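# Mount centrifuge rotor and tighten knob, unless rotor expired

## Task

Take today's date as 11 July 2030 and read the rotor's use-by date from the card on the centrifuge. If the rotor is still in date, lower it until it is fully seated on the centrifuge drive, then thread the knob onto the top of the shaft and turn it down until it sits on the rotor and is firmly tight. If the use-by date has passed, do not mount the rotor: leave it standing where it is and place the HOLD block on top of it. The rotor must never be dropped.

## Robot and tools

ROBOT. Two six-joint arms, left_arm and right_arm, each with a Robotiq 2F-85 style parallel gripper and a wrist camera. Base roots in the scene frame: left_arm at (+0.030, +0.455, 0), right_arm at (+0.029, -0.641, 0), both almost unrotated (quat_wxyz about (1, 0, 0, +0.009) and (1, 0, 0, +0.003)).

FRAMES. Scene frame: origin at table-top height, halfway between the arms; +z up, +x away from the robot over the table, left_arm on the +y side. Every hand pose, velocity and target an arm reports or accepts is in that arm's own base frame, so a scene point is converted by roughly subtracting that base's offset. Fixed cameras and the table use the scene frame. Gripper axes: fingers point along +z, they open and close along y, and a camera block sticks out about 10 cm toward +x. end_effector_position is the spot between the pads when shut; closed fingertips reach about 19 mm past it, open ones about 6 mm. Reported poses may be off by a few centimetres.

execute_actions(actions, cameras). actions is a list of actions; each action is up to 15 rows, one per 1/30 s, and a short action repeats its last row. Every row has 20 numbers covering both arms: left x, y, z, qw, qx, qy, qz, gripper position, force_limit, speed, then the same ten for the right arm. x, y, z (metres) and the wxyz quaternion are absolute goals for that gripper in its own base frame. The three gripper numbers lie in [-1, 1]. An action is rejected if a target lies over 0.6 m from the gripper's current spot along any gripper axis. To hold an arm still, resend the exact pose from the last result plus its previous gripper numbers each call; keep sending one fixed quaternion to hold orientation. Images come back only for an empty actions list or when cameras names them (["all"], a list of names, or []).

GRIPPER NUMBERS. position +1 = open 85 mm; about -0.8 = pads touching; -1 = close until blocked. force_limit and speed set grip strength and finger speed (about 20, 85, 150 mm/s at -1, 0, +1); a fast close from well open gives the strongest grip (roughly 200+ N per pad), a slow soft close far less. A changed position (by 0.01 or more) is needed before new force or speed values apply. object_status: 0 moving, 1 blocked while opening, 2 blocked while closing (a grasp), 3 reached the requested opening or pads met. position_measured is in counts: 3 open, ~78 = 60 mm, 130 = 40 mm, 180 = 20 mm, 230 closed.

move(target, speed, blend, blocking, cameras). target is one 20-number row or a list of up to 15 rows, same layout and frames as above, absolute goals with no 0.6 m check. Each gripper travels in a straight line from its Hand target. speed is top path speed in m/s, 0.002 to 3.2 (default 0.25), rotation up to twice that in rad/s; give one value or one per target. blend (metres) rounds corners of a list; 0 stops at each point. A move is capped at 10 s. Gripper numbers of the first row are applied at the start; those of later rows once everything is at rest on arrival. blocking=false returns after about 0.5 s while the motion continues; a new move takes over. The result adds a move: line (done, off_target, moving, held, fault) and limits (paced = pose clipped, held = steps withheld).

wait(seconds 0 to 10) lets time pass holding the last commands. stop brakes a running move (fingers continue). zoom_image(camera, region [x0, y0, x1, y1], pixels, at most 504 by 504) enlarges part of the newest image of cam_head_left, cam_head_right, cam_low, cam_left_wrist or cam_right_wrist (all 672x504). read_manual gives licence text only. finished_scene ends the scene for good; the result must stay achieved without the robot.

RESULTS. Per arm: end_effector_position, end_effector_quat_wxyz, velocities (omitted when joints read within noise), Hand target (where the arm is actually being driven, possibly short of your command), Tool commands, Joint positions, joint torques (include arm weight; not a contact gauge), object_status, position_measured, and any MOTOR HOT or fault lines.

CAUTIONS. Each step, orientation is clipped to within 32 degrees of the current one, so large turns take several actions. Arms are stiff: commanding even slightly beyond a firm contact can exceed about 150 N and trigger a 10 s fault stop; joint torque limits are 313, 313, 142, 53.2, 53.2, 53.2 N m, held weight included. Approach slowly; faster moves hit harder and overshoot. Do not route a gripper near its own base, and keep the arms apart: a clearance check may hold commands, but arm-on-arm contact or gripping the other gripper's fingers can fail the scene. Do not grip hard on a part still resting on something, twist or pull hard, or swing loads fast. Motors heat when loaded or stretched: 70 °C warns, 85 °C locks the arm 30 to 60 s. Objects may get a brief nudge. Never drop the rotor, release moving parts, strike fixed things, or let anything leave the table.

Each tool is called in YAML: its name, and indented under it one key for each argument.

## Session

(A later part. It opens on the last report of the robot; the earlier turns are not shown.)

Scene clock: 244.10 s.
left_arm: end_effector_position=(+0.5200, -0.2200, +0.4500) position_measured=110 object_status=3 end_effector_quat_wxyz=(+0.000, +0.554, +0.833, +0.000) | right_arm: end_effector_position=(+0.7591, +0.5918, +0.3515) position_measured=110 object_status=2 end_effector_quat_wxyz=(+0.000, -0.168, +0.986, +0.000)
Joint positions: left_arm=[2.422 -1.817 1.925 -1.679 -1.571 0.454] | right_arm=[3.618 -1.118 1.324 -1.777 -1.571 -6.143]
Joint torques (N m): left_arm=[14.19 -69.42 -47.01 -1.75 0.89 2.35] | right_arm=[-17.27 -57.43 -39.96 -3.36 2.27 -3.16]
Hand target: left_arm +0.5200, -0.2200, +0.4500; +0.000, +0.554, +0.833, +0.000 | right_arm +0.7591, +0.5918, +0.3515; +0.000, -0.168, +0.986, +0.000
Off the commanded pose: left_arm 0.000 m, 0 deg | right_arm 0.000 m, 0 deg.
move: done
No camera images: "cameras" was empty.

move:
  target: [0.520, -0.220, 0.4500, 0, 0.553973, 0.832534, 0, 0.15, 0.1, -1, 0.7591, 0.59175, 0.3502, 0, -0.167631, 0.985850, 0, -1, 0.1, -1]
  speed: 0.01
  cameras: []

move:
  target: [0.520, -0.220, 0.4500, 0, 0.553973, 0.832534, 0, 0.15, 0.1, -1, 0.7591, 0.59175, 0.3490, 0, -0.167631, 0.985850, 0, -1, 0.1, -1]
  speed: 0.01
  cameras: []

Scene clock: 248.47 s.
left_arm: end_effector_position=(+0.5200, -0.2200, +0.4500) position_measured=110 object_status=3 end_effector_quat_wxyz=(+0.000, +0.554, +0.833, +0.000) | right_arm: end_effector_position=(+0.7591, +0.5918, +0.3502) position_measured=110 object_status=2 end_effector_quat_wxyz=(+0.000, -0.168, +0.986, +0.000)
Joint positions: left_arm=[2.422 -1.817 1.925 -1.679 -1.571 0.454] | right_arm=[3.618 -1.118 1.326 -1.779 -1.571 -6.143]
Joint torques (N m): left_arm=[14.02 -69.65 -46.49 -2.02 0.96 2.15] | right_arm=[-16.21 -58.03 -39.71 -4.19 2.23 -3.16]
Hand target: left_arm +0.5200, -0.2200, +0.4500; +0.000, +0.554, +0.833, +0.000 | right_arm +0.7591, +0.5918, +0.3502; +0.000, -0.168, +0.986, +0.000
Off the commanded pose: left_arm 0.000 m, 0 deg | right_arm 0.000 m, 0 deg.
move: done
No camera images: "cameras" was empty.

Scene clock: 249.17 s.
left_arm: end_effector_position=(+0.5200, -0.2200, +0.4500) position_measured=110 object_status=3 end_effector_quat_wxyz=(+0.000, +0.554, +0.833, +0.000) | right_arm: end_effector_position=(+0.7591, +0.5918, +0.3490) position_measured=110 object_status=2 end_effector_quat_wxyz=(+0.000, -0.168, +0.986, +0.000)
Joint positions: left_arm=[2.422 -1.817 1.925 -1.679 -1.571 0.454] | right_arm=[3.618 -1.117 1.327 -1.781 -1.571 -6.143]
Joint torques (N m): left_arm=[13.11 -70.76 -47.05 -1.9 0.98 1.92] | right_arm=[-15.05 -59.25 -39.86 -4.02 2.42 -2.96]
Hand target: left_arm +0.5200, -0.2200, +0.4500; +0.000, +0.554, +0.833, +0.000 | right_arm +0.7591, +0.5918, +0.3490; +0.000, -0.168, +0.986, +0.000
Off the commanded pose: left_arm 0.000 m, 0 deg | right_arm 0.000 m, 0 deg.
move: done
No camera images: "cameras" was empty.

move:
  target: [0.520, -0.220, 0.4500, 0, 0.553973, 0.832534, 0, 0.15, 0.1, -1, 0.7591, 0.59175, 0.3478, 0, -0.167631, 0.985850, 0, -1, 0.1, -1]
  speed: 0.01
  cameras: []

move:
  target: [0.520, -0.220, 0.4500, 0, 0.553973, 0.832534, 0, 0.15, 0.1, -1, 0.7591, 0.59175, 0.3467, 0, -0.167631, 0.985850, 0, -1, 0.1, -1]
  speed: 0.01
  cameras: []

Scene clock: 250.03 s.
left_arm: end_effector_position=(+0.5200, -0.2200, +0.4500) position_measured=110 object_status=3 end_effector_quat_wxyz=(+0.000, +0.554, +0.833, +0.000) | right_arm: end_effector_position=(+0.7591, +0.5918, +0.3478) position_measured=110 object_status=2 end_effector_quat_wxyz=(+0.000, -0.168, +0.986, +0.000)
Joint positions: left_arm=[2.422 -1.817 1.925 -1.679 -1.571 0.454] | right_arm=[3.618 -1.117 1.329 -1.783 -1.571 -6.143]
Joint torques (N m): left_arm=[14.58 -70.44 -46.38 -2.07 0.99 1.99] | right_arm=[-14.95 -57.82 -41.38 -4.07 2.17 -3.51]
Hand target: left_arm +0.5200, -0.2200, +0.4500; +0.000, +0.554, +0.833, +0.000 | right_arm +0.7591, +0.5918, +0.3478; +0.000, -0.168, +0.986, +0.000
Off the commanded pose: left_arm 0.000 m, 0 deg | right_arm 0.000 m, 0 deg.
move: done
No camera images: "cameras" was empty.

Scene clock: 250.73 s.
left_arm: end_effector_position=(+0.5200, -0.2200, +0.4500) position_measured=110 object_status=3 end_effector_quat_wxyz=(+0.000, +0.554, +0.833, +0.000) | right_arm: end_effector_position=(+0.7591, +0.5918, +0.3467) position_measured=110 object_status=2 end_effector_quat_wxyz=(+0.000, -0.168, +0.986, +0.000)
Joint positions: left_arm=[2.422 -1.817 1.925 -1.679 -1.571 0.454] | right_arm=[3.618 -1.116 1.33 -1.785 -1.571 -6.143]
Joint torques (N m): left_arm=[13.62 -69.73 -46.06 -1.69 1.1 1.87] | right_arm=[-14.37 -56.74 -40.29 -3.65 1.96 -3.05]
Hand target: left_arm +0.5200, -0.2200, +0.4500; +0.000, +0.554, +0.833, +0.000 | right_arm +0.7591, +0.5918, +0.3467; +0.000, -0.168, +0.986, +0.000
Off the commanded pose: left_arm 0.000 m, 0 deg | right_arm 0.000 m, 0 deg.
move: done
No camera images: "cameras" was empty.

move:
  target: [0.520, -0.220, 0.4500, 0, 0.553973, 0.832534, 0, 0.15, 0.1, -1, 0.7591, 0.59175, 0.3457, 0, -0.167631, 0.985850, 0, -1, 0.1, -1]
  speed: 0.01
  cameras: []

move:
  target: [0.520, -0.220, 0.4500, 0, 0.553973, 0.832534, 0, 0.15, 0.1, -1, 0.7591, 0.59175, 0.3449, 0, -0.167631, 0.985850, 0, -1, 0.1, -1]
  speed: 0.01
  cameras: []

Scene clock: 251.60 s.
left_arm: end_effector_position=(+0.5200, -0.2200, +0.4500) position_measured=110 object_status=3 end_effector_quat_wxyz=(+0.000, +0.554, +0.833, +0.000) | right_arm: end_effector_position=(+0.7591, +0.5918, +0.3457) position_measured=110 object_status=2 end_effector_quat_wxyz=(+0.000, -0.168, +0.986, +0.000)
Joint positions: left_arm=[2.422 -1.817 1.925 -1.679 -1.571 0.454] | right_arm=[3.618 -1.116 1.331 -1.786 -1.571 -6.143]
Joint torques (N m): left_arm=[14.28 -69.89 -46.92 -2.16 0.89 2.02] | right_arm=[-16.1 -56.88 -39.57 -4.25 2.38 -3.69]
Hand target: left_arm +0.5200, -0.2200, +0.4500; +0.000, +0.554, +0.833, +0.000 | right_arm +0.7591, +0.5918, +0.3457; +0.000, -0.168, +0.986, +0.000
Off the commanded pose: left_arm 0.000 m, 0 deg | right_arm 0.000 m, 0 deg.
move: done
No camera images: "cameras" was empty.

Scene clock: 252.30 s.
left_arm: end_effector_position=(+0.5200, -0.2200, +0.4500) position_measured=110 object_status=3 end_effector_quat_wxyz=(+0.000, +0.554, +0.833, +0.000) | right_arm: end_effector_position=(+0.7591, +0.5918, +0.3449) position_measured=110 object_status=2 end_effector_quat_wxyz=(+0.000, -0.168, +0.986, +0.000)
Joint positions: left_arm=[2.422 -1.817 1.925 -1.679 -1.571 0.454] | right_arm=[3.618 -1.116 1.332 -1.788 -1.571 -6.143]
Joint torques (N m): left_arm=[14.73 -69.89 -46.85 -2.08 0.97 1.82] | right_arm=[-15.89 -59.3 -41.35 -4.08 1.9 -3.97]
Hand target: left_arm +0.5200, -0.2200, +0.4500; +0.000, +0.554, +0.833, +0.000 | right_arm +0.7591, +0.5918, +0.3449; +0.000, -0.168, +0.986, +0.000
Off the commanded pose: left_arm 0.000 m, 0 deg | right_arm 0.000 m, 0 deg.
move: done
No camera images: "cameras" was empty.

move:
  target: [0.520, -0.220, 0.4500, 0, 0.553973, 0.832534, 0, 0.15, 0.1, -1, 0.7591, 0.59175, 0.3440, 0, -0.167631, 0.985850, 0, -1, 0.1, -1]
  speed: 0.01
  cameras: []

move:
  target: [0.520, -0.220, 0.4500, 0, 0.553973, 0.832534, 0, 0.15, 0.1, -1, 0.7591, 0.59175, 0.3431, 0, -0.167631, 0.985850, 0, -1, 0.1, -1]
  speed: 0.01
  cameras: []

Scene clock: 253.13 s.
left_arm: end_effector_position=(+0.5200, -0.2200, +0.4500) position_measured=110 object_status=3 end_effector_quat_wxyz=(+0.000, +0.554, +0.833, +0.000) | right_arm: end_effector_position=(+0.7591, +0.5918, +0.3440) position_measured=110 object_status=2 end_effector_quat_wxyz=(+0.000, -0.168, +0.986, +0.000)
Joint positions: left_arm=[2.422 -1.817 1.925 -1.679 -1.571 0.454] | right_arm=[3.618 -1.115 1.334 -1.789 -1.571 -6.143]
Joint torques (N m): left_arm=[14.19 -69.24 -46.8 -2.17 0.85 2.07] | right_arm=[-14.1 -58.5 -40.91 -4.26 2.29 -3.5]
Hand target: left_arm +0.5200, -0.2200, +0.4500; +0.000, +0.554, +0.833, +0.000 | right_arm +0.7591, +0.5918, +0.3440; +0.000, -0.168, +0.986, +0.000
Off the commanded pose: left_arm 0.000 m, 0 deg | right_arm 0.000 m, 0 deg.
move: done
No camera images: "cameras" was empty.

Scene clock: 253.83 s.
left_arm: end_effector_position=(+0.5200, -0.2200, +0.4500) position_measured=110 object_status=3 end_effector_quat_wxyz=(+0.000, +0.554, +0.833, +0.000) | right_arm: end_effector_position=(+0.7591, +0.5918, +0.3431) position_measured=110 object_status=2 end_effector_quat_wxyz=(+0.000, -0.168, +0.986, +0.000)
Joint positions: left_arm=[2.422 -1.817 1.925 -1.679 -1.571 0.454] | right_arm=[3.618 -1.115 1.335 -1.79 -1.571 -6.143]
Joint torques (N m): left_arm=[14.97 -70.18 -47.52 -1.97 1.08 2.07] | right_arm=[-15.5 -58.02 -39.66 -3.92 2.3 -2.94]
Hand target: left_arm +0.5200, -0.2200, +0.4500; +0.000, +0.554, +0.833, +0.000 | right_arm +0.7591, +0.5918, +0.3431; +0.000, -0.168, +0.986, +0.000
Off the commanded pose: left_arm 0.000 m, 0 deg | right_arm 0.000 m, 0 deg.
move: done
No camera images: "cameras" was empty.

move:
  target: [0.520, -0.220, 0.4500, 0, 0.553973, 0.832534, 0, 0.15, 0.1, -1, 0.7591, 0.59175, 0.3422, 0, -0.167631, 0.985850, 0, -1, 0.1, -1]
  speed: 0.01
  cameras: []

move:
  target: [0.520, -0.220, 0.4500, 0, 0.553973, 0.832534, 0, 0.15, 0.1, -1, 0.7591, 0.59175, 0.3413, 0, -0.167631, 0.985850, 0, -1, 0.1, -1]
  speed: 0.01
  cameras: ["cam_head_left", "cam_right_wrist"]

zoom_image:
  camera: "cam_head_left"
  region: [230, 160, 310, 230]

Scene clock: 254.73 s.
left_arm: end_effector_position=(+0.5200, -0.2200, +0.4500) position_measured=110 object_status=3 end_effector_quat_wxyz=(+0.000, +0.554, +0.833, +0.000) | right_arm: end_effector_position=(+0.7591, +0.5918, +0.3422) position_measured=110 object_status=2 end_effector_quat_wxyz=(+0.000, -0.168, +0.986, +0.000)
Joint positions: left_arm=[2.422 -1.817 1.925 -1.679 -1.571 0.454] | right_arm=[3.618 -1.115 1.336 -1.792 -1.571 -6.143]
Joint torques (N m): left_arm=[14.48 -69.93 -46.54 -1.91 0.96 2.05] | right_arm=[-13.82 -58.79 -40.88 -4.26 1.89 -3.41]
Hand target: left_arm +0.5200, -0.2200, +0.4500; +0.000, +0.554, +0.833, +0.000 | right_arm +0.7591, +0.5918, +0.3422; +0.000, -0.168, +0.986, +0.000
Off the commanded pose: left_arm 0.000 m, 0 deg | right_arm 0.000 m, 0 deg.
move: done
No camera images: "cameras" was empty.

Scene clock: 255.43 s.
left_arm: end_effector_position=(+0.5200, -0.2200, +0.4500) position_measured=110 object_status=3 end_effector_quat_wxyz=(+0.000, +0.554, +0.833, +0.000) | right_arm: end_effector_position=(+0.7591, +0.5918, +0.3413) position_measured=110 object_status=2 end_effector_quat_wxyz=(+0.000, -0.168, +0.986, +0.000)
Joint positions: left_arm=[2.422 -1.817 1.925 -1.679 -1.571 0.454] | right_arm=[3.618 -1.114 1.337 -1.793 -1.571 -6.143]
Joint torques (N m): left_arm=[14.28 -69.59 -46.79 -2.02 0.93 1.72] | right_arm=[-15.87 -58.81 -40.4 -4.1 2.12 -3.48]
Hand target: left_arm +0.5200, -0.2200, +0.4500; +0.000, +0.554, +0.833, +0.000 | right_arm +0.7591, +0.5918, +0.3413; +0.000, -0.168, +0.986, +0.000
Off the commanded pose: left_arm 0.000 m, 0 deg | right_arm 0.000 m, 0 deg.
move: done
camera_calibration:
cam_right_wrist: T_world_to_cam=[[-0.318528, 0.947913, 0.00123028, -0.309677], [0.894433, 0.300126, 0.331534, -0.948292], [0.313896, 0.106703, -0.943443, 0.146901], [0, 0, 0, 1]] pos_world=[0.703431, 0.56248, 0.453364]
Images, in order (width x height): cam_head_left 672x504, cam_right_wrist 672x504.

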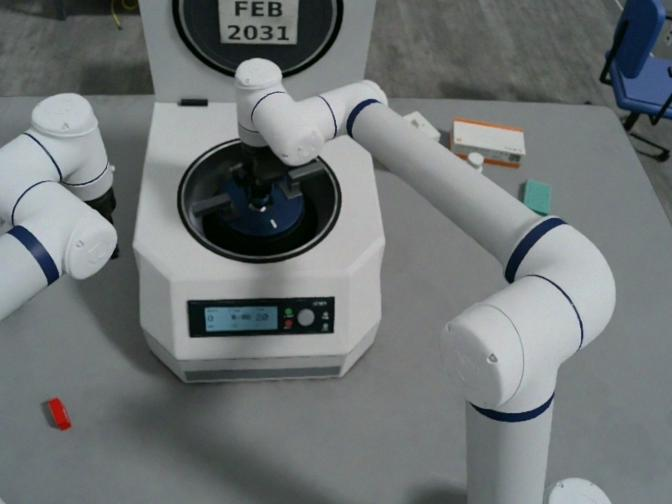

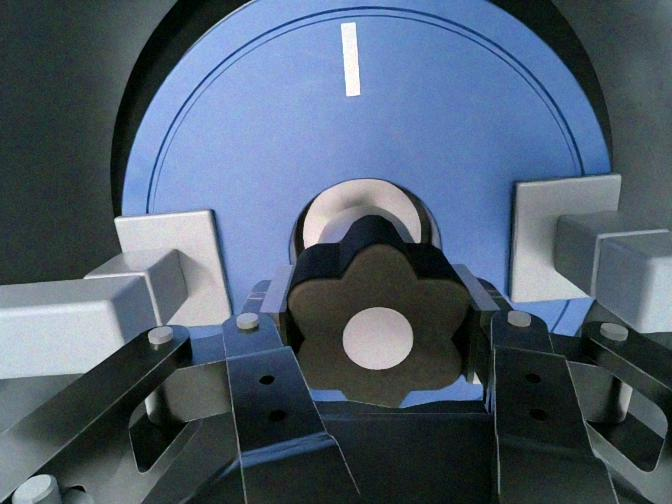

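Scaled by 6.300.

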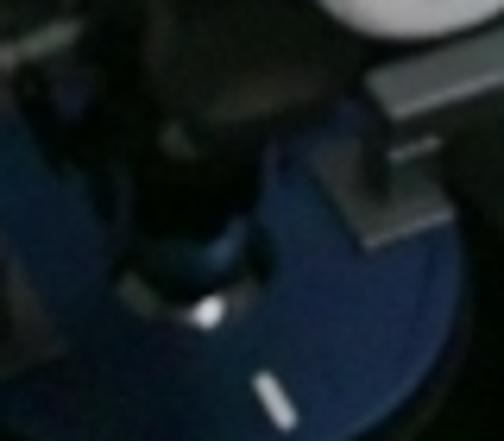

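move:
  target: [0.520, -0.220, 0.4500, 0, 0.553973, 0.832534, 0, 0.15, 0.1, -1, 0.7591, 0.59175, 0.3405, 0, -0.167631, 0.985850, 0, -1, 0.1, -1]
  speed: 0.01
  cameras: []

move:
  target: [0.520, -0.220, 0.4500, 0, 0.553973, 0.832534, 0, 0.15, 0.1, -1, 0.7591, 0.59175, 0.3397, 0, -0.167631, 0.985850, 0, -1, 0.1, -1]
  speed: 0.01
  cameras: []

Scene clock: 256.40 s.
left_arm: end_effector_position=(+0.5200, -0.2200, +0.4500) position_measured=110 object_status=3 end_effector_quat_wxyz=(+0.000, +0.554, +0.833, +0.000) | right_arm: end_effector_position=(+0.7591, +0.5918, +0.3405) position_measured=110 object_status=2 end_effector_quat_wxyz=(+0.000, -0.168, +0.986, +0.000)
Joint positions: left_arm=[2.422 -1.817 1.925 -1.679 -1.571 0.454] | right_arm=[3.618 -1.114 1.338 -1.795 -1.571 -6.143]
Joint torques (N m): left_arm=[14.11 -69.78 -47.25 -1.97 0.78 1.99] | right_arm=[-13.5 -60.86 -39.27 -4.41 2.16 -3.34]
Hand target: left_arm +0.5200, -0.2200, +0.4500; +0.000, +0.554, +0.833, +0.000 | right_arm +0.7591, +0.5918, +0.3405; +0.000, -0.168, +0.986, +0.000
Off the commanded pose: left_arm 0.000 m, 0 deg | right_arm 0.000 m, 0 deg.
move: done
No camera images: "cameras" was empty.

Scene clock: 257.10 s.
left_arm: end_effector_position=(+0.5200, -0.2200, +0.4500) position_measured=110 object_status=3 end_effector_quat_wxyz=(+0.000, +0.554, +0.833, +0.000) | right_arm: end_effector_position=(+0.7591, +0.5918, +0.3397) position_measured=110 object_status=2 end_effector_quat_wxyz=(+0.000, -0.168, +0.986, +0.000)
Joint positions: left_arm=[2.422 -1.817 1.925 -1.679 -1.571 0.454] | right_arm=[3.618 -1.114 1.339 -1.796 -1.571 -6.143]
Joint torques (N m): left_arm=[14.9 -70.27 -47.16 -2.3 0.99 1.9] | right_arm=[-13.52 -58.32 -40.3 -4.07 2.3 -3.28]
Hand target: left_arm +0.5200, -0.2200, +0.4500; +0.000, +0.554, +0.833, +0.000 | right_arm +0.7591, +0.5918, +0.3397; +0.000, -0.168, +0.986, +0.000
Off the commanded pose: left_arm 0.000 m, 0 deg | right_arm 0.000 m, 0 deg.
move: done
No camera images: "cameras" was empty.

move:
  target: [0.520, -0.220, 0.4500, 0, 0.553973, 0.832534, 0, 0.15, 0.1, -1, 0.7591, 0.59175, 0.3388, 0, -0.167631, 0.985850, 0, -1, 0.1, -1]
  speed: 0.01
  cameras: []

move:
  target: [0.520, -0.220, 0.4500, 0, 0.553973, 0.832534, 0, 0.15, 0.1, -1, 0.7591, 0.59175, 0.3380, 0, -0.167631, 0.985850, 0, -1, 0.1, -1]
  speed: 0.01
  cameras: []

Scene clock: 257.93 s.
left_arm: end_effector_position=(+0.5200, -0.2200, +0.4500) position_measured=110 object_status=3 end_effector_quat_wxyz=(+0.000, +0.554, +0.833, +0.000) | right_arm: end_effector_position=(+0.7591, +0.5918, +0.3388) position_measured=110 object_status=2 end_effector_quat_wxyz=(+0.000, -0.168, +0.986, +0.000)
Joint positions: left_arm=[2.422 -1.817 1.925 -1.679 -1.571 0.454] | right_arm=[3.618 -1.113 1.34 -1.797 -1.571 -6.143]
Joint torques (N m): left_arm=[14.03 -70.51 -47.27 -2.03 0.9 1.76] | right_arm=[-14.22 -60.67 -40.35 -3.91 2.08 -3.22]
Hand target: left_arm +0.5200, -0.2200, +0.4500; +0.000, +0.554, +0.833, +0.000 | right_arm +0.7591, +0.5918, +0.3388; +0.000, -0.168, +0.986, +0.000
Off the commanded pose: left_arm 0.000 m, 0 deg | right_arm 0.000 m, 0 deg.
move: done
No camera images: "cameras" was empty.

Scene clock: 258.63 s.
left_arm: end_effector_position=(+0.5200, -0.2200, +0.4500) position_measured=110 object_status=3 end_effector_quat_wxyz=(+0.000, +0.554, +0.833, +0.000) | right_arm: end_effector_position=(+0.7591, +0.5918, +0.3380) position_measured=110 object_status=2 end_effector_quat_wxyz=(+0.000, -0.168, +0.986, +0.000)
Joint positions: left_arm=[2.422 -1.817 1.925 -1.679 -1.571 0.454] | right_arm=[3.618 -1.113 1.341 -1.799 -1.571 -6.143]
Joint torques (N m): left_arm=[14.3 -70.78 -47.05 -2.17 0.91 1.84] | right_arm=[-14.27 -60.55 -39.91 -4.69 2.4 -3.35]
Hand target: left_arm +0.5200, -0.2200, +0.4500; +0.000, +0.554, +0.833, +0.000 | right_arm +0.7591, +0.5918, +0.3380; +0.000, -0.168, +0.986, +0.000
Off the commanded pose: left_arm 0.000 m, 0 deg | right_arm 0.000 m, 0 deg.
move: done
No camera images: "cameras" was empty.

move:
  target: [0.520, -0.220, 0.4500, 0, 0.553973, 0.832534, 0, 0.15, 0.1, -1, 0.7591, 0.59175, 0.3370, 0, -0.167631, 0.985850, 0, -1, 0.1, -1]
  speed: 0.01
  cameras: []

move:
  target: [0.520, -0.220, 0.4500, 0, 0.553973, 0.832534, 0, 0.15, 0.1, -1, 0.7591, 0.59175, 0.3360, 0, -0.167631, 0.985850, 0, -1, 0.1, -1]
  speed: 0.01
  cameras: ["cam_right_wrist", "cam_head_right"]

zoom_image:
  camera: "cam_right_wrist"
  region: [270, 160, 470, 300]

Scene clock: 262.23 s.
left_arm: end_effector_position=(+0.5200, -0.2200, +0.4500) position_measured=110 object_status=3 end_effector_quat_wxyz=(+0.000, +0.554, +0.833, +0.000) | right_arm: end_effector_position=(+0.7591, +0.5918, +0.3370) position_measured=110 object_status=2 end_effector_quat_wxyz=(+0.000, -0.168, +0.986, +0.000)
Joint positions: left_arm=[2.422 -1.817 1.925 -1.679 -1.571 0.454] | right_arm=[3.618 -1.113 1.342 -1.8 -1.571 -6.143]
Joint torques (N m): left_arm=[14.32 -69.87 -47.47 -2.07 0.92 1.75] | right_arm=[-15.01 -58.72 -39.55 -4.32 1.99 -3.22]
Hand target: left_arm +0.5200, -0.2200, +0.4500; +0.000, +0.554, +0.833, +0.000 | right_arm +0.7591, +0.5918, +0.3370; +0.000, -0.168, +0.986, +0.000
Off the commanded pose: left_arm 0.000 m, 0 deg | right_arm 0.000 m, 0 deg.
move: done
No camera images: "cameras" was empty.

Scene clock: 262.93 s.
left_arm: end_effector_position=(+0.5200, -0.2200, +0.4500) position_measured=110 object_status=3 end_effector_quat_wxyz=(+0.000, +0.554, +0.833, +0.000) | right_arm: end_effector_position=(+0.7591, +0.5918, +0.3360) position_measured=110 object_status=2 end_effector_quat_wxyz=(+0.000, -0.168, +0.986, +0.000)
Joint positions: left_arm=[2.422 -1.817 1.925 -1.679 -1.571 0.454] | right_arm=[3.618 -1.112 1.343 -1.802 -1.571 -6.143]
Joint torques (N m): left_arm=[13.97 -71.49 -47.32 -2.05 0.83 1.7] | right_arm=[-12.95 -57.47 -39.53 -3.59 2.38 -3.14]
Hand target: left_arm +0.5200, -0.2200, +0.4500; +0.000, +0.554, +0.833, +0.000 | right_arm +0.7591, +0.5918, +0.3360; +0.000, -0.168, +0.986, +0.000
Off the commanded pose: left_arm 0.000 m, 0 deg | right_arm 0.000 m, 0 deg.
move: done
camera_calibration:
cam_right_wrist: T_world_to_cam=[[-0.318528, 0.947913, 0.00123028, -0.309671], [0.894433, 0.300126, 0.331534, -0.946535], [0.313896, 0.106703, -0.943443, 0.1419], [0, 0, 0, 1]] pos_world=[0.703431, 0.56248, 0.448064]
Images, in order (width x height): cam_head_right 672x504, cam_right_wrist 672x504.

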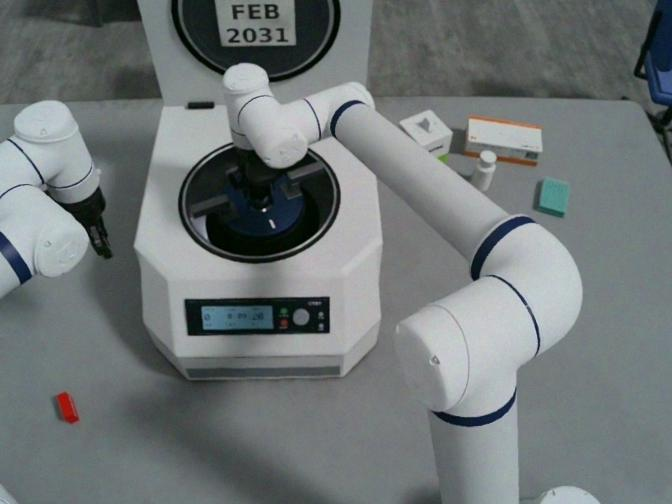

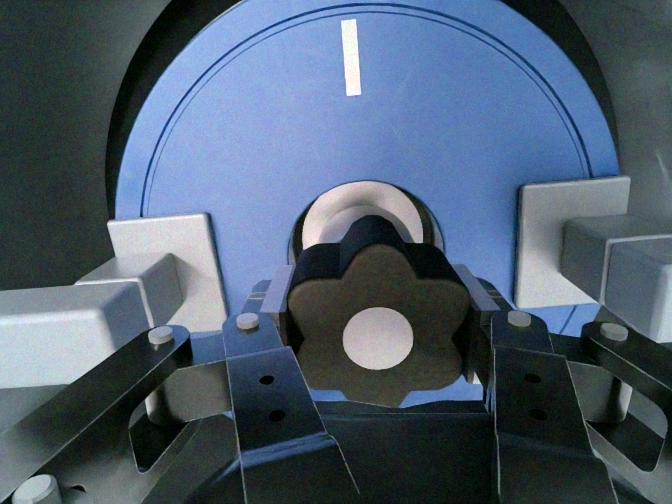

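Scaled by 2.520.

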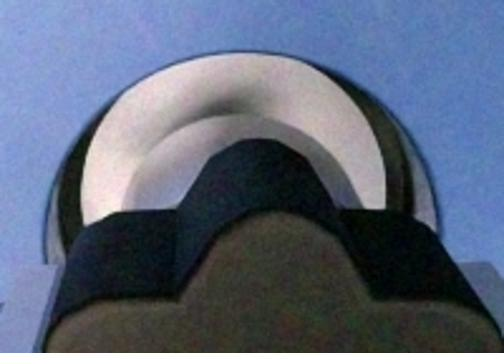

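move:
  target: [0.520, -0.220, 0.4500, 0, 0.553973, 0.832534, 0, 0.15, 0.1, -1, 0.7591, 0.59175, 0.3350, 0, -0.167631, 0.985850, 0, -1, 0.1, -1]
  speed: 0.01
  cameras: []

move:
  target: [0.520, -0.220, 0.4500, 0, 0.553973, 0.832534, 0, 0.15, 0.1, -1, 0.7591, 0.59175, 0.3342, 0, -0.167631, 0.985850, 0, -1, 0.1, -1]
  speed: 0.01
  cameras: []

Scene clock: 263.90 s.
left_arm: end_effector_position=(+0.5200, -0.2200, +0.4500) position_measured=110 object_status=3 end_effector_quat_wxyz=(+0.000, +0.554, +0.833, +0.000) | right_arm: end_effector_position=(+0.7591, +0.5918, +0.3350) position_measured=110 object_status=2 end_effector_quat_wxyz=(+0.000, -0.168, +0.986, +0.000)
Joint positions: left_arm=[2.422 -1.817 1.925 -1.679 -1.571 0.454] | right_arm=[3.618 -1.112 1.345 -1.804 -1.571 -6.143]
Joint torques (N m): left_arm=[15.18 -70.25 -47.46 -2.04 0.87 1.58] | right_arm=[-12.97 -56.94 -40.79 -4.02 2.08 -3.12]
Hand target: left_arm +0.5200, -0.2200, +0.4500; +0.000, +0.554, +0.833, +0.000 | right_arm +0.7591, +0.5918, +0.3350; +0.000, -0.168, +0.986, +0.000
Off the commanded pose: left_arm 0.000 m, 0 deg | right_arm 0.000 m, 0 deg.
move: done
No camera images: "cameras" was empty.

Scene clock: 264.60 s.
left_arm: end_effector_position=(+0.5200, -0.2200, +0.4500) position_measured=110 object_status=3 end_effector_quat_wxyz=(+0.000, +0.554, +0.833, +0.000) | right_arm: end_effector_position=(+0.7591, +0.5918, +0.3342) position_measured=110 object_status=2 end_effector_quat_wxyz=(+0.000, -0.168, +0.986, +0.000)
Joint positions: left_arm=[2.422 -1.817 1.925 -1.679 -1.571 0.454] | right_arm=[3.618 -1.112 1.346 -1.805 -1.571 -6.143]
Joint torques (N m): left_arm=[15.62 -70.88 -47.41 -2.26 0.73 1.81] | right_arm=[-14.23 -56.66 -40.08 -3.86 2.26 -2.88]
Hand target: left_arm +0.5200, -0.2200, +0.4500; +0.000, +0.554, +0.833, +0.000 | right_arm +0.7591, +0.5918, +0.3342; +0.000, -0.168, +0.986, +0.000
Off the commanded pose: left_arm 0.000 m, 0 deg | right_arm 0.000 m, 0 deg.
move: done
No camera images: "cameras" was empty.

move:
  target: [0.520, -0.220, 0.4500, 0, 0.553973, 0.832534, 0, 0.15, 0.1, -1, 0.7591, 0.59175, 0.3333, 0, -0.167631, 0.985850, 0, -1, 0.1, -1]
  speed: 0.01
  cameras: []

move:
  target: [0.520, -0.220, 0.4500, 0, 0.553973, 0.832534, 0, 0.15, 0.1, -1, 0.7591, 0.59175, 0.3324, 0, -0.167631, 0.985850, 0, -1, 0.1, -1]
  speed: 0.01
  cameras: []

Scene clock: 265.47 s.
left_arm: end_effector_position=(+0.5200, -0.2200, +0.4500) position_measured=110 object_status=3 end_effector_quat_wxyz=(+0.000, +0.554, +0.833, +0.000) | right_arm: end_effector_position=(+0.7591, +0.5918, +0.3333) position_measured=110 object_status=2 end_effector_quat_wxyz=(+0.000, -0.168, +0.986, +0.000)
Joint positions: left_arm=[2.422 -1.817 1.925 -1.679 -1.571 0.454] | right_arm=[3.618 -1.111 1.347 -1.806 -1.571 -6.143]
Joint torques (N m): left_arm=[14.92 -69.93 -47.44 -2.09 0.79 1.71] | right_arm=[-14.2 -57.04 -40.21 -3.62 1.95 -3.32]
Hand target: left_arm +0.5200, -0.2200, +0.4500; +0.000, +0.554, +0.833, +0.000 | right_arm +0.7591, +0.5918, +0.3333; +0.000, -0.168, +0.986, +0.000
Off the commanded pose: left_arm 0.000 m, 0 deg | right_arm 0.000 m, 0 deg.
move: done
No camera images: "cameras" was empty.

Scene clock: 266.17 s.
left_arm: end_effector_position=(+0.5200, -0.2200, +0.4500) position_measured=110 object_status=3 end_effector_quat_wxyz=(+0.000, +0.554, +0.833, +0.000) | right_arm: end_effector_position=(+0.7591, +0.5918, +0.3324) position_measured=110 object_status=2 end_effector_quat_wxyz=(+0.000, -0.168, +0.986, +0.000)
Joint positions: left_arm=[2.422 -1.817 1.925 -1.679 -1.571 0.454] | right_arm=[3.618 -1.111 1.348 -1.808 -1.571 -6.143]
Joint torques (N m): left_arm=[13.75 -69.09 -47.41 -2.35 0.82 1.76] | right_arm=[-14.55 -58.52 -39.4 -4.16 2.07 -3.45]
Hand target: left_arm +0.5200, -0.2200, +0.4500; +0.000, +0.554, +0.833, +0.000 | right_arm +0.7591, +0.5918, +0.3324; +0.000, -0.168, +0.986, +0.000
Off the commanded pose: left_arm 0.000 m, 0 deg | right_arm 0.000 m, 0 deg.
move: done
No camera images: "cameras" was empty.

move:
  target: [0.520, -0.220, 0.4500, 0, 0.553973, 0.832534, 0, 0.15, 0.1, -1, 0.7591, 0.59175, 0.3315, 0, -0.167631, 0.985850, 0, -1, 0.1, -1]
  speed: 0.01
  cameras: []

move:
  target: [0.520, -0.220, 0.4500, 0, 0.553973, 0.832534, 0, 0.15, 0.1, -1, 0.7591, 0.59175, 0.3306, 0, -0.167631, 0.985850, 0, -1, 0.1, -1]
  speed: 0.01
  cameras: []

Scene clock: 267.07 s.
left_arm: end_effector_position=(+0.5200, -0.2200, +0.4500) position_measured=110 object_status=3 end_effector_quat_wxyz=(+0.000, +0.554, +0.833, +0.000) | right_arm: end_effector_position=(+0.7591, +0.5917, +0.3314) position_measured=110 object_status=2 end_effector_quat_wxyz=(+0.000, -0.168, +0.986, +0.000)
Joint positions: left_arm=[2.422 -1.817 1.925 -1.679 -1.571 0.454] | right_arm=[3.618 -1.111 1.349 -1.809 -1.571 -6.143]
Joint torques (N m): left_arm=[14.25 -70.4 -47.57 -2.34 0.78 1.83] | right_arm=[-10.41 -58.14 -39.7 -2.88 2.26 -3.05]
Hand target: left_arm +0.5200, -0.2200, +0.4500; +0.000, +0.554, +0.833, +0.000 | right_arm +0.7591, +0.5918, +0.3315; +0.000, -0.168, +0.986, +0.000
Off the commanded pose: left_arm 0.000 m, 0 deg | right_arm 0.000 m, 0 deg.
move: done
No camera images: "cameras" was empty.

Scene clock: 267.77 s.
left_arm: end_effector_position=(+0.5200, -0.2200, +0.4500) position_measured=110 object_status=3 end_effector_quat_wxyz=(+0.000, +0.554, +0.833, +0.000) | right_arm: end_effector_position=(+0.7591, +0.5917, +0.3306) position_measured=110 object_status=2 end_effector_quat_wxyz=(+0.000, -0.168, +0.986, +0.000)
Joint positions: left_arm=[2.422 -1.817 1.925 -1.679 -1.571 0.454] | right_arm=[3.618 -1.11 1.35 -1.811 -1.571 -6.143]
Joint torques (N m): left_arm=[14.81 -69.97 -46.93 -2.08 0.75 1.67] | right_arm=[-3.91 -57.18 -37.97 -3.49 2.03 -2.7]
Hand target: left_arm +0.5200, -0.2200, +0.4500; +0.000, +0.554, +0.833, +0.000 | right_arm +0.7591, +0.5918, +0.3306; +0.000, -0.168, +0.986, +0.000
Off the commanded pose: left_arm 0.000 m, 0 deg | right_arm 0.000 m, 0 deg.
move: done
No camera images: "cameras" was empty.

move:
  target: [0.520, -0.220, 0.4500, 0, 0.553973, 0.832534, 0, 0.15, 0.1, -1, 0.7594, 0.59135, 0.3306, 0, -0.167631, 0.985850, 0, -1, 0.1, -1]
  speed: 0.005
  cameras: []

Scene clock: 268.77 s.
left_arm: end_effector_position=(+0.5200, -0.2200, +0.4500) position_measured=110 object_status=3 end_effector_quat_wxyz=(+0.000, +0.554, +0.833, +0.000) | right_arm: end_effector_position=(+0.7594, +0.5914, +0.3306) position_measured=110 object_status=2 end_effector_quat_wxyz=(+0.000, -0.168, +0.986, +0.000)
Joint positions: left_arm=[2.422 -1.817 1.925 -1.679 -1.571 0.454] | right_arm=[3.618 -1.11 1.35 -1.811 -1.571 -6.144]
Joint torques (N m): left_arm=[13.56 -70.48 -47.44 -2.13 0.77 1.65] | right_arm=[-18.3 -60.45 -40.18 -3.25 1.56 -3.29]
Hand target: left_arm +0.5200, -0.2200, +0.4500; +0.000, +0.554, +0.833, +0.000 | right_arm +0.7594, +0.5914, +0.3306; +0.000, -0.168, +0.986, +0.000
Off the commanded pose: left_arm 0.000 m, 0 deg | right_arm 0.000 m, 0 deg.
move: done
No camera images: "cameras" was empty.

move:
  target: [0.520, -0.220, 0.4500, 0, 0.553973, 0.832534, 0, 0.15, 0.1, -1, 0.7594, 0.59135, 0.3297, 0, -0.167631, 0.985850, 0, -1, 0.1, -1]
  speed: 0.01
  cameras: []

move:
  target: [0.520, -0.220, 0.4500, 0, 0.553973, 0.832534, 0, 0.15, 0.1, -1, 0.7594, 0.59135, 0.3288, 0, -0.167631, 0.985850, 0, -1, 0.1, -1]
  speed: 0.01
  cameras: []

Scene clock: 269.63 s.
left_arm: end_effector_position=(+0.5200, -0.2200, +0.4500) position_measured=110 object_status=3 end_effector_quat_wxyz=(+0.000, +0.554, +0.833, +0.000) | right_arm: end_effector_position=(+0.7594, +0.5913, +0.3297) position_measured=110 object_status=2 end_effector_quat_wxyz=(+0.000, -0.168, +0.986, +0.000)
Joint positions: left_arm=[2.422 -1.817 1.925 -1.679 -1.571 0.454] | right_arm=[3.618 -1.11 1.351 -1.812 -1.571 -6.144]
Joint torques (N m): left_arm=[14.15 -69.63 -47.68 -2.16 0.69 1.59] | right_arm=[-12.37 -56.05 -37.54 -3.08 0.78 -3.13]
Hand target: left_arm +0.5200, -0.2200, +0.4500; +0.000, +0.554, +0.833, +0.000 | right_arm +0.7594, +0.5914, +0.3297; +0.000, -0.168, +0.986, +0.000
Off the commanded pose: left_arm 0.000 m, 0 deg | right_arm 0.000 m, 0 deg.
move: done
No camera images: "cameras" was empty.

Scene clock: 270.33 s.
left_arm: end_effector_position=(+0.5200, -0.2200, +0.4500) position_measured=110 object_status=3 end_effector_quat_wxyz=(+0.000, +0.554, +0.833, +0.000) | right_arm: end_effector_position=(+0.7594, +0.5913, +0.3288) position_measured=110 object_status=2 end_effector_quat_wxyz=(+0.000, -0.168, +0.986, +0.000)
Joint positions: left_arm=[2.422 -1.817 1.925 -1.679 -1.571 0.454] | right_arm=[3.618 -1.11 1.352 -1.814 -1.571 -6.144]
Joint torques (N m): left_arm=[13.61 -69.74 -47.43 -2.17 0.65 1.57] | right_arm=[-2.88 -55.58 -38.86 -3.31 -0.04 -3.36]
Hand target: left_arm +0.5200, -0.2200, +0.4500; +0.000, +0.554, +0.833, +0.000 | right_arm +0.7594, +0.5914, +0.3288; +0.000, -0.168, +0.986, +0.000
Off the commanded pose: left_arm 0.000 m, 0 deg | right_arm 0.000 m, 0 deg.
move: done
No camera images: "cameras" was empty.

move:
  target: [0.520, -0.220, 0.4500, 0, 0.553973, 0.832534, 0, 0.15, 0.1, -1, 0.7597, 0.59095, 0.3288, 0, -0.167631, 0.985850, 0, -1, 0.1, -1]
  speed: 0.005
  cameras: ["cam_right_wrist"]

zoom_image:
  camera: "cam_right_wrist"
  region: [270, 160, 470, 300]

Scene clock: 271.30 s.
left_arm: end_effector_position=(+0.5200, -0.2200, +0.4500) position_measured=110 object_status=3 end_effector_quat_wxyz=(+0.000, +0.554, +0.833, +0.000) | right_arm: end_effector_position=(+0.7597, +0.5910, +0.3288) position_measured=110 object_status=2 end_effector_quat_wxyz=(+0.000, -0.168, +0.986, +0.000)
Joint positions: left_arm=[2.422 -1.817 1.925 -1.679 -1.571 0.454] | right_arm=[3.617 -1.11 1.352 -1.814 -1.571 -6.144]
Joint torques (N m): left_arm=[13.75 -69.85 -47.76 -2.13 0.72 1.55] | right_arm=[-32.62 -58.78 -37.98 -3.1 -0.52 -3.6]
Hand target: left_arm +0.5200, -0.2200, +0.4500; +0.000, +0.554, +0.833, +0.000 | right_arm +0.7597, +0.5910, +0.3288; +0.000, -0.168, +0.986, +0.000
Off the commanded pose: left_arm 0.000 m, 0 deg | right_arm 0.000 m, 0 deg.
move: done
camera_calibration:
cam_right_wrist: T_world_to_cam=[[-0.318621, 0.947881, 0.00122936, -0.30866], [0.894431, 0.300225, 0.331448, -0.944372], [0.313804, 0.106706, -0.943473, 0.135112], [0, 0, 0, 1]] pos_world=[0.703931, 0.56168, 0.440864]
Images, in order (width x height): cam_right_wrist 672x504.

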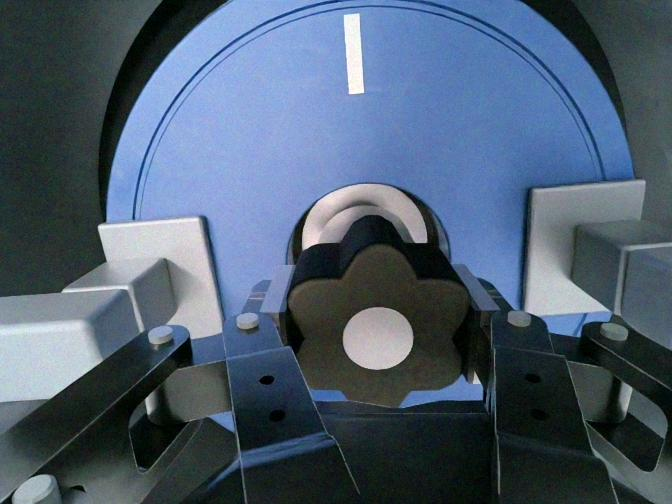

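Scaled by 2.520.

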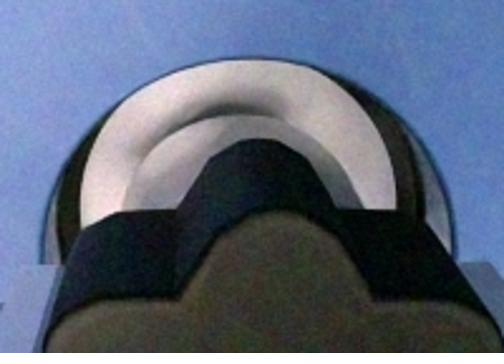

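move:
  target: [0.520, -0.220, 0.4500, 0, 0.553973, 0.832534, 0, 0.15, 0.1, -1, 0.75955, 0.59115, 0.3285, 0, -0.167631, 0.985850, 0, -1, 0.1, -1]
  speed: 0.005
  cameras: []

move:
  target: [0.520, -0.220, 0.4500, 0, 0.553973, 0.832534, 0, 0.15, 0.1, -1, 0.75955, 0.59115, 0.3277, 0, -0.167631, 0.985850, 0, -1, 0.1, -1]
  speed: 0.01
  cameras: []

Scene clock: 273.50 s.
left_arm: end_effector_position=(+0.5200, -0.2200, +0.4500) position_measured=110 object_status=3 end_effector_quat_wxyz=(+0.000, +0.554, +0.833, +0.000) | right_arm: end_effector_position=(+0.7596, +0.5911, +0.3286) position_measured=110 object_status=2 end_effector_quat_wxyz=(+0.000, -0.168, +0.986, +0.000)
Joint positions: left_arm=[2.422 -1.817 1.925 -1.679 -1.571 0.454] | right_arm=[3.617 -1.109 1.353 -1.814 -1.571 -6.144]
Joint torques (N m): left_arm=[14.67 -69.84 -47.9 -2.07 0.74 1.27] | right_arm=[-0.18 -57.96 -34.49 -2.72 -3.29 2.87]
Hand target: left_arm +0.5200, -0.2200, +0.4500; +0.000, +0.554, +0.833, +0.000 | right_arm +0.7596, +0.5911, +0.3285; +0.000, -0.168, +0.986, +0.000
Off the commanded pose: left_arm 0.000 m, 0 deg | right_arm 0.000 m, 0 deg.
move: done
No camera images: "cameras" was empty.

Scene clock: 274.20 s.
left_arm: end_effector_position=(+0.5200, -0.2200, +0.4500) position_measured=110 object_status=3 end_effector_quat_wxyz=(+0.000, +0.554, +0.833, +0.000) | right_arm: end_effector_position=(+0.7595, +0.5912, +0.3277) position_measured=110 object_status=2 end_effector_quat_wxyz=(+0.000, -0.168, +0.986, +0.000)
Joint positions: left_arm=[2.422 -1.817 1.925 -1.679 -1.571 0.454] | right_arm=[3.617 -1.109 1.354 -1.815 -1.571 -6.144]
Joint torques (N m): left_arm=[14.2 -71.02 -47.21 -2.3 0.7 1.31] | right_arm=[-0.44 -55.51 -36.05 -2.2 -3.71 3.23]
Hand target: left_arm +0.5200, -0.2200, +0.4500; +0.000, +0.554, +0.833, +0.000 | right_arm +0.7596, +0.5912, +0.3277; +0.000, -0.168, +0.986, +0.000
Off the commanded pose: left_arm 0.000 m, 0 deg | right_arm 0.000 m, 0 deg.
move: done
No camera images: "cameras" was empty.

move:
  target: [0.52, -0.22, 0.45, 0, 0.553973, 0.832534, 0, 0.15, 0.1, -1, 0.75955, 0.59115, 0.3272, 0, -0.167631, 0.98585, 0, -1, 0.1, -1]
  speed: 0.01
  cameras: ["cam_right_wrist"]

Scene clock: 275.97 s.
left_arm: end_effector_position=(+0.5200, -0.2200, +0.4500) position_measured=110 object_status=3 end_effector_quat_wxyz=(+0.000, +0.554, +0.833, +0.000) | right_arm: end_effector_position=(+0.7596, +0.5912, +0.3272) position_measured=110 object_status=2 end_effector_quat_wxyz=(+0.000, -0.168, +0.986, +0.000)
Joint positions: left_arm=[2.422 -1.817 1.925 -1.679 -1.571 0.454] | right_arm=[3.617 -1.109 1.354 -1.816 -1.571 -6.144]
Joint torques (N m): left_arm=[13.17 -69.57 -47.69 -2.41 0.7 1.41] | right_arm=[0.09 -52.46 -33.9 -2.88 -3.91 2.93]
Hand target: left_arm +0.5200, -0.2200, +0.4500; +0.000, +0.554, +0.833, +0.000 | right_arm +0.7596, +0.5912, +0.3272; +0.000, -0.168, +0.986, +0.000
Off the commanded pose: left_arm 0.000 m, 0 deg | right_arm 0.000 m, 0 deg.
move: done
camera_calibration:
cam_right_wrist: T_world_to_cam=[[-0.318528, 0.947913, 0.00123028, -0.308964], [0.894433, 0.300126, 0.331534, -0.943795], [0.313896, 0.106703, -0.943443, 0.133537], [0, 0, 0, 1]] pos_world=[0.703831, 0.56188, 0.439264]
Images, in order (width x height): cam_right_wrist 672x504.

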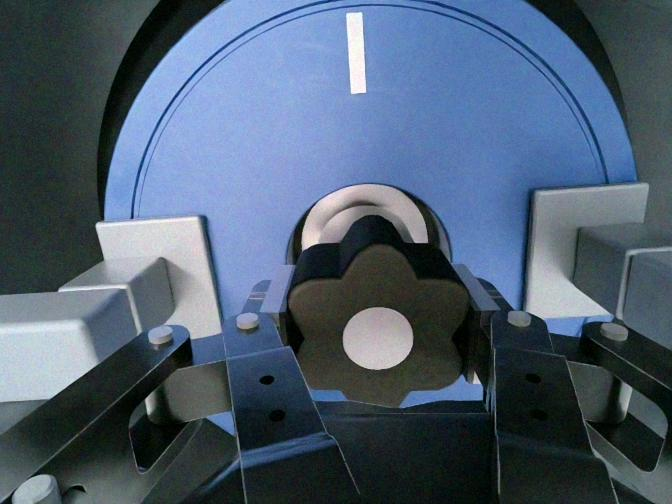

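move:
  target: [0.52, -0.22, 0.45, 0, 0.553973, 0.832534, 0, 0.15, 0.1, -1, 0.75955, 0.59115, 0.3266, 0, -0.167631, 0.98585, 0, -1, 0.1, -1]
  speed: 0.01

move:
  target: [0.52, -0.22, 0.45, 0, 0.553973, 0.832534, 0, 0.15, 0.1, -1, 0.75955, 0.59115, 0.3260, 0, -0.167631, 0.98585, 0, -1, 0.1, -1]
  speed: 0.01

Scene clock: 276.90 s.
left_arm: end_effector_position=(+0.5200, -0.2200, +0.4500) position_measured=110 object_status=3 end_effector_quat_wxyz=(+0.000, +0.554, +0.833, +0.000) | right_arm: end_effector_position=(+0.7595, +0.5912, +0.3266) position_measured=110 object_status=2 end_effector_quat_wxyz=(+0.000, -0.168, +0.986, +0.000)
Joint positions: left_arm=[2.422 -1.817 1.925 -1.679 -1.571 0.454] | right_arm=[3.617 -1.109 1.355 -1.817 -1.571 -6.144]
Joint torques (N m): left_arm=[13.99 -69.1 -47.71 -2.38 0.84 1.29] | right_arm=[1.86 -56.93 -34.95 -2.76 -4.19 3.33]
Hand target: left_arm +0.5200, -0.2200, +0.4500; +0.000, +0.554, +0.833, +0.000 | right_arm +0.7596, +0.5912, +0.3266; +0.000, -0.168, +0.986, +0.000
Off the commanded pose: left_arm 0.000 m, 0 deg | right_arm 0.000 m, 0 deg.
move: done

Scene clock: 277.60 s.
left_arm: end_effector_position=(+0.5200, -0.2200, +0.4500) position_measured=110 object_status=3 end_effector_quat_wxyz=(+0.000, +0.554, +0.833, +0.000) | right_arm: end_effector_position=(+0.7596, +0.5912, +0.3260) position_measured=110 object_status=2 end_effector_quat_wxyz=(+0.000, -0.168, +0.986, +0.000)
Joint positions: left_arm=[2.422 -1.817 1.925 -1.679 -1.571 0.454] | right_arm=[3.617 -1.108 1.356 -1.818 -1.571 -6.144]
Joint torques (N m): left_arm=[14.65 -70.05 -47.71 -2.12 0.82 1.33] | right_arm=[1.13 -54.97 -34.67 -2.52 -4.24 3.01]
Hand target: left_arm +0.5200, -0.2200, +0.4500; +0.000, +0.554, +0.833, +0.000 | right_arm +0.7596, +0.5912, +0.3260; +0.000, -0.168, +0.986, +0.000
Off the commanded pose: left_arm 0.000 m, 0 deg | right_arm 0.000 m, 0 deg.
move: done

move:
  target: [0.52, -0.22, 0.45, 0, 0.553973, 0.832534, 0, 0.15, 0.1, -1, 0.75955, 0.59115, 0.3254, 0, -0.167631, 0.98585, 0, -1, 0.1, -1]
  speed: 0.01

move:
  target: [0.52, -0.22, 0.45, 0, 0.553973, 0.832534, 0, 0.15, 0.1, -1, 0.75955, 0.59115, 0.3248, 0, -0.167631, 0.98585, 0, -1, 0.1, -1]
  speed: 0.01

Scene clock: 281.50 s.
left_arm: end_effector_position=(+0.5200, -0.2200, +0.4500) position_measured=110 object_status=3 end_effector_quat_wxyz=(+0.000, +0.554, +0.833, +0.000) | right_arm: end_effector_position=(+0.7595, +0.5912, +0.3254) position_measured=110 object_status=2 end_effector_quat_wxyz=(+0.000, -0.168, +0.986, +0.000)
Joint positions: left_arm=[2.422 -1.817 1.925 -1.679 -1.571 0.454] | right_arm=[3.617 -1.108 1.356 -1.819 -1.571 -6.144]
Joint torques (N m): left_arm=[14.21 -69.57 -48.1 -2.34 0.79 1.28] | right_arm=[-0.4 -54.77 -34.91 -2.93 -3.42 3.28]
Hand target: left_arm +0.5200, -0.2200, +0.4500; +0.000, +0.554, +0.833, +0.000 | right_arm +0.7596, +0.5912, +0.3254; +0.000, -0.168, +0.986, +0.000
Off the commanded pose: left_arm 0.000 m, 0 deg | right_arm 0.000 m, 0 deg.
move: done

Scene clock: 282.20 s.
left_arm: end_effector_position=(+0.5200, -0.2200, +0.4500) position_measured=110 object_status=3 end_effector_quat_wxyz=(+0.000, +0.554, +0.833, +0.000) | right_arm: end_effector_position=(+0.7595, +0.5912, +0.3248) position_measured=110 object_status=2 end_effector_quat_wxyz=(+0.000, -0.168, +0.986, +0.000)
Joint positions: left_arm=[2.422 -1.817 1.925 -1.679 -1.571 0.454] | right_arm=[3.617 -1.108 1.357 -1.82 -1.571 -6.144]
Joint torques (N m): left_arm=[13.23 -70.23 -47.91 -2.25 0.65 1.19] | right_arm=[-2.64 -53.56 -35.28 -2.91 -3.26 3.12]
Hand target: left_arm +0.5200, -0.2200, +0.4500; +0.000, +0.554, +0.833, +0.000 | right_arm +0.7596, +0.5912, +0.3248; +0.000, -0.168, +0.986, +0.000
Off the commanded pose: left_arm 0.000 m, 0 deg | right_arm 0.000 m, 0 deg.
move: done

move:
  target: [0.52, -0.22, 0.45, 0, 0.553973, 0.832534, 0, 0.15, 0.1, -1, 0.75955, 0.59115, 0.3241, 0, -0.167631, 0.98585, 0, -1, 0.1, -1]
  speed: 0.01

move:
  target: [0.52, -0.22, 0.45, 0, 0.553973, 0.832534, 0, 0.15, 0.1, -1, 0.75955, 0.59115, 0.3234, 0, -0.167631, 0.98585, 0, -1, 0.1, -1]
  speed: 0.01

Scene clock: 283.07 s.
left_arm: end_effector_position=(+0.5200, -0.2200, +0.4500) position_measured=110 object_status=3 end_effector_quat_wxyz=(+0.000, +0.554, +0.833, +0.000) | right_arm: end_effector_position=(+0.7595, +0.5912, +0.3241) position_measured=110 object_status=2 end_effector_quat_wxyz=(+0.000, -0.168, +0.986, +0.000)
Joint positions: left_arm=[2.422 -1.817 1.925 -1.679 -1.571 0.454] | right_arm=[3.617 -1.108 1.358 -1.821 -1.571 -6.144]
Joint torques (N m): left_arm=[13.66 -70.15 -47.91 -2.39 0.66 1.23] | right_arm=[-1.13 -56.55 -34.8 -2.89 -3.56 3]
Hand target: left_arm +0.5200, -0.2200, +0.4500; +0.000, +0.554, +0.833, +0.000 | right_arm +0.7596, +0.5912, +0.3241; +0.000, -0.168, +0.986, +0.000
Off the commanded pose: left_arm 0.000 m, 0 deg | right_arm 0.000 m, 0 deg.
move: done

Scene clock: 283.77 s.
left_arm: end_effector_position=(+0.5200, -0.2200, +0.4500) position_measured=110 object_status=3 end_effector_quat_wxyz=(+0.000, +0.554, +0.833, +0.000) | right_arm: end_effector_position=(+0.7596, +0.5912, +0.3235) position_measured=110 object_status=2 end_effector_quat_wxyz=(+0.000, -0.168, +0.986, +0.000)
Joint positions: left_arm=[2.422 -1.817 1.925 -1.679 -1.571 0.454] | right_arm=[3.617 -1.107 1.359 -1.822 -1.571 -6.144]
Joint torques (N m): left_arm=[13.89 -69.72 -47.87 -2.28 0.6 1.38] | right_arm=[-1.91 -46.52 -28.63 -1.86 -3.16 3.24]
Hand target: left_arm +0.5200, -0.2200, +0.4500; +0.000, +0.554, +0.833, +0.000 | right_arm +0.7596, +0.5912, +0.3234; +0.000, -0.168, +0.986, +0.000
Off the commanded pose: left_arm 0.000 m, 0 deg | right_arm 0.000 m, 0 deg.
move: done

move:
  target: [0.52, -0.22, 0.45, 0, 0.553973, 0.832534, 0, 0.15, 0.1, -1, 0.75955, 0.59063, 0.3234, 0, 0.17967, 0.98373, 0, -1, 0.1, -1]
  speed: 0.15
  cameras: ["cam_right_wrist"]

Scene clock: 287.17 s.
left_arm: end_effector_position=(+0.5200, -0.2200, +0.4500) position_measured=110 object_status=3 end_effector_quat_wxyz=(+0.000, +0.554, +0.833, +0.000) | right_arm: end_effector_position=(+0.7596, +0.5906, +0.3234) position_measured=110 object_status=2 end_effector_quat_wxyz=(+0.000, +0.180, +0.984, +0.000)
Joint positions: left_arm=[2.422 -1.817 1.925 -1.679 -1.571 0.454] | right_arm=[3.617 -1.108 1.36 -1.822 -1.571 -5.447]
Joint torques (N m): left_arm=[14.57 -69.98 -48.68 -2.44 0.61 1.19] | right_arm=[-1.36 -75.76 -37.14 -2.09 -2.42 3.44]
Hand target: left_arm +0.5200, -0.2200, +0.4500; +0.000, +0.554, +0.833, +0.000 | right_arm +0.7596, +0.5906, +0.3234; +0.000, +0.180, +0.984, +0.000
Off the commanded pose: left_arm 0.000 m, 0 deg | right_arm 0.000 m, 0 deg.
move: done
camera_calibration:
cam_right_wrist: T_world_to_cam=[[0.365162, 0.930943, 0.00118166, -0.817662], [0.878172, -0.344884, 0.331467, -0.549106], [0.308984, -0.120001, -0.943466, 0.267617], [0, 0, 0, 1]] pos_world=[0.698099, 0.603934, 0.435464]
Images, in order (width x height): cam_right_wrist 672x504.

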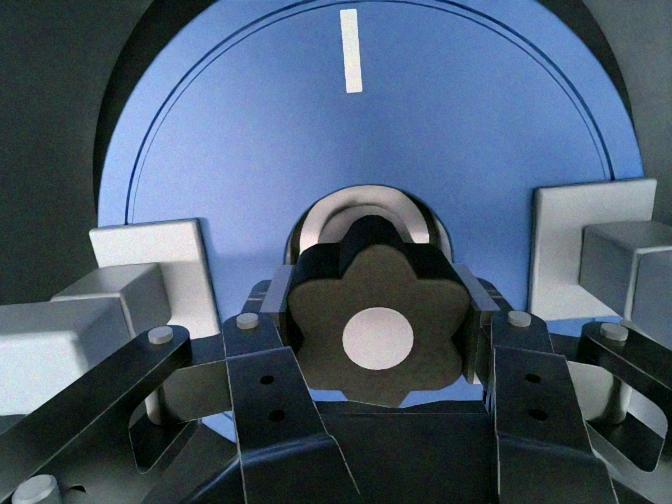

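execute_actions:
  actions: []
  cameras: ["cam_head_left", "cam_head_right", "cam_low", "cam_left_wrist"]

Scene clock: 294.17 s.
left_arm: end_effector_position=(+0.5200, -0.2200, +0.4500) position_measured=110 object_status=3 end_effector_quat_wxyz=(+0.000, +0.554, +0.833, +0.000) | right_arm: end_effector_position=(+0.7595, +0.5906, +0.3234) position_measured=110 object_status=2 end_effector_quat_wxyz=(+0.000, +0.180, +0.984, +0.000)
Joint positions: left_arm=[2.422 -1.817 1.925 -1.679 -1.571 0.454] | right_arm=[3.617 -1.108 1.36 -1.822 -1.571 -5.446]
Joint velocities: within noise
Joint torques (N m): left_arm=[14.08 -69.7 -48.28 -2.5 0.55 0.97] | right_arm=[5.58 -64.23 -49.19 -2.19 -2.54 3.08]
Hand target: left_arm +0.5200, -0.2200, +0.4500; +0.000, +0.554, +0.833, +0.000 | right_arm +0.7596, +0.5906, +0.3234; +0.000, +0.180, +0.984, +0.000
Tool commands: left_gripper/position=+0.15 left_gripper/force_limit=+0.1 left_gripper/speed=-1.0 right_gripper/position=-1.0 right_gripper/force_limit=+0.1 right_gripper/speed=-1.0
Off the commanded pose: left_arm 0.000 m, 0 deg | right_arm 0.000 m, 0 deg.
camera_calibration:
cam_left_wrist: T_world_to_cam=[[0.920816, 0.38954, -0.0188779, -0.37266], [0.372163, -0.863209, 0.341122, -0.520289], [0.116585, -0.321136, -0.93983, 0.417261], [0, 0, 0, 1]] pos_world=[0.488138, -0.169955, 0.562601]
Images, in order (width x height): cam_head_left 672x504, cam_head_right 672x504, cam_low 672x504, cam_left_wrist 672x504.

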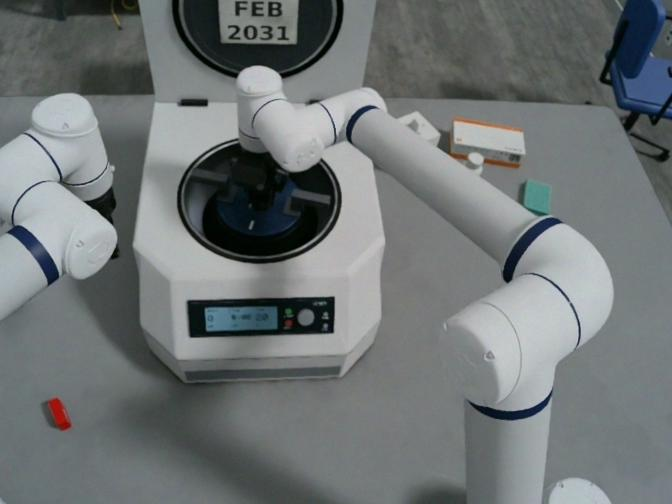

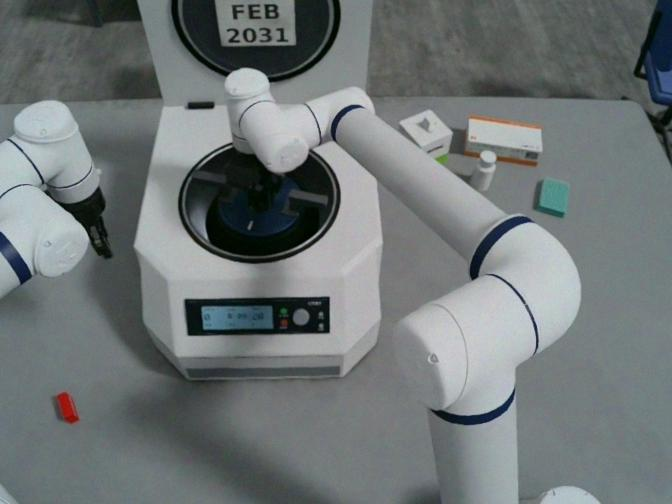

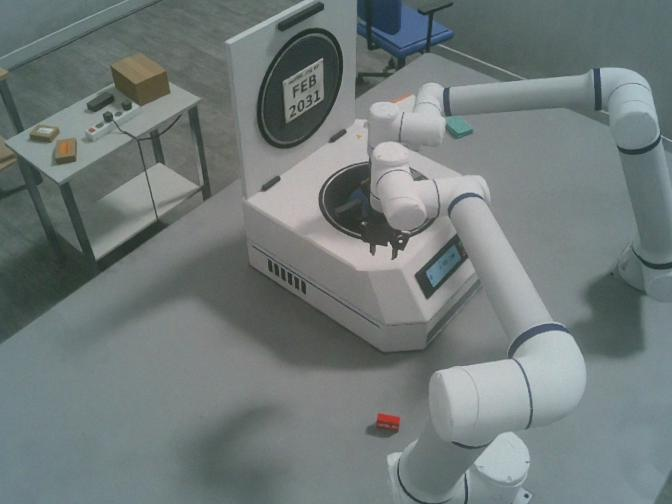

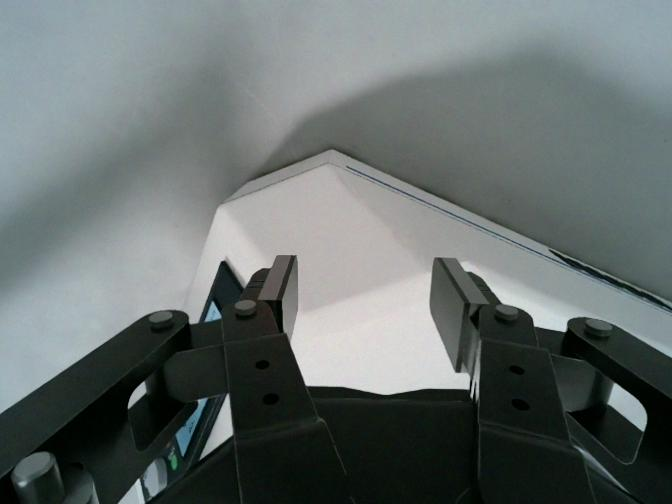

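move:
  target: [0.52, -0.22, 0.45, 0, 0.553973, 0.832534, 0, 0.15, 0.1, -1, 0.75955, 0.59115, 0.3234, 0, -0.167631, 0.98585, 0, -1, 0.1, -1]
  speed: 0.15
  cameras: ["cam_right_wrist"]

Scene clock: 297.70 s.
left_arm: end_effector_position=(+0.5200, -0.2200, +0.4500) position_measured=110 object_status=3 end_effector_quat_wxyz=(+0.000, +0.554, +0.833, +0.000) | right_arm: end_effector_position=(+0.7595, +0.5912, +0.3234) position_measured=110 object_status=2 end_effector_quat_wxyz=(+0.000, -0.168, +0.986, +0.000)
Joint positions: left_arm=[2.422 -1.817 1.925 -1.679 -1.571 0.454] | right_arm=[3.618 -1.107 1.359 -1.822 -1.571 -6.144]
Joint torques (N m): left_arm=[12.98 -68.82 -47.94 -2.33 0.62 0.95] | right_arm=[-15.07 -55.55 -46.47 1.15 0.3 -2.94]
Hand target: left_arm +0.5200, -0.2200, +0.4500; +0.000, +0.554, +0.833, +0.000 | right_arm +0.7595, +0.5912, +0.3234; +0.000, -0.168, +0.986, +0.000
Off the commanded pose: left_arm 0.000 m, 0 deg | right_arm 0.000 m, 0 deg.
move: done
camera_calibration:
cam_right_wrist: T_world_to_cam=[[-0.318385, 0.947961, 0.00118205, -0.309066], [0.894482, 0.30001, 0.331507, -0.942493], [0.313901, 0.106604, -0.943452, 0.130008], [0, 0, 0, 1]] pos_world=[0.703831, 0.56188, 0.435464]
Images, in order (width x height): cam_right_wrist 672x504.

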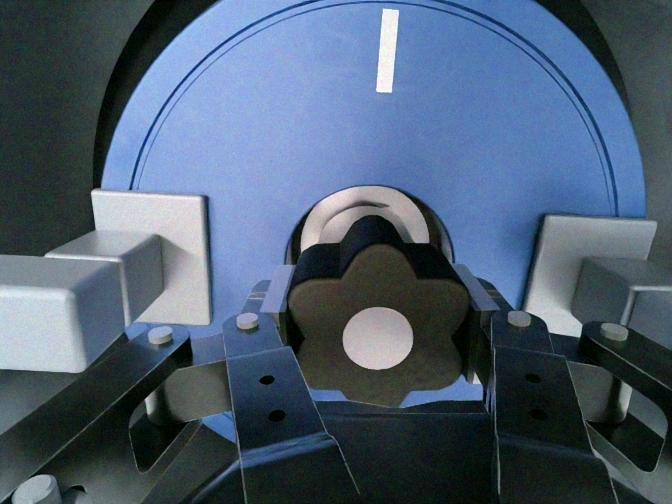

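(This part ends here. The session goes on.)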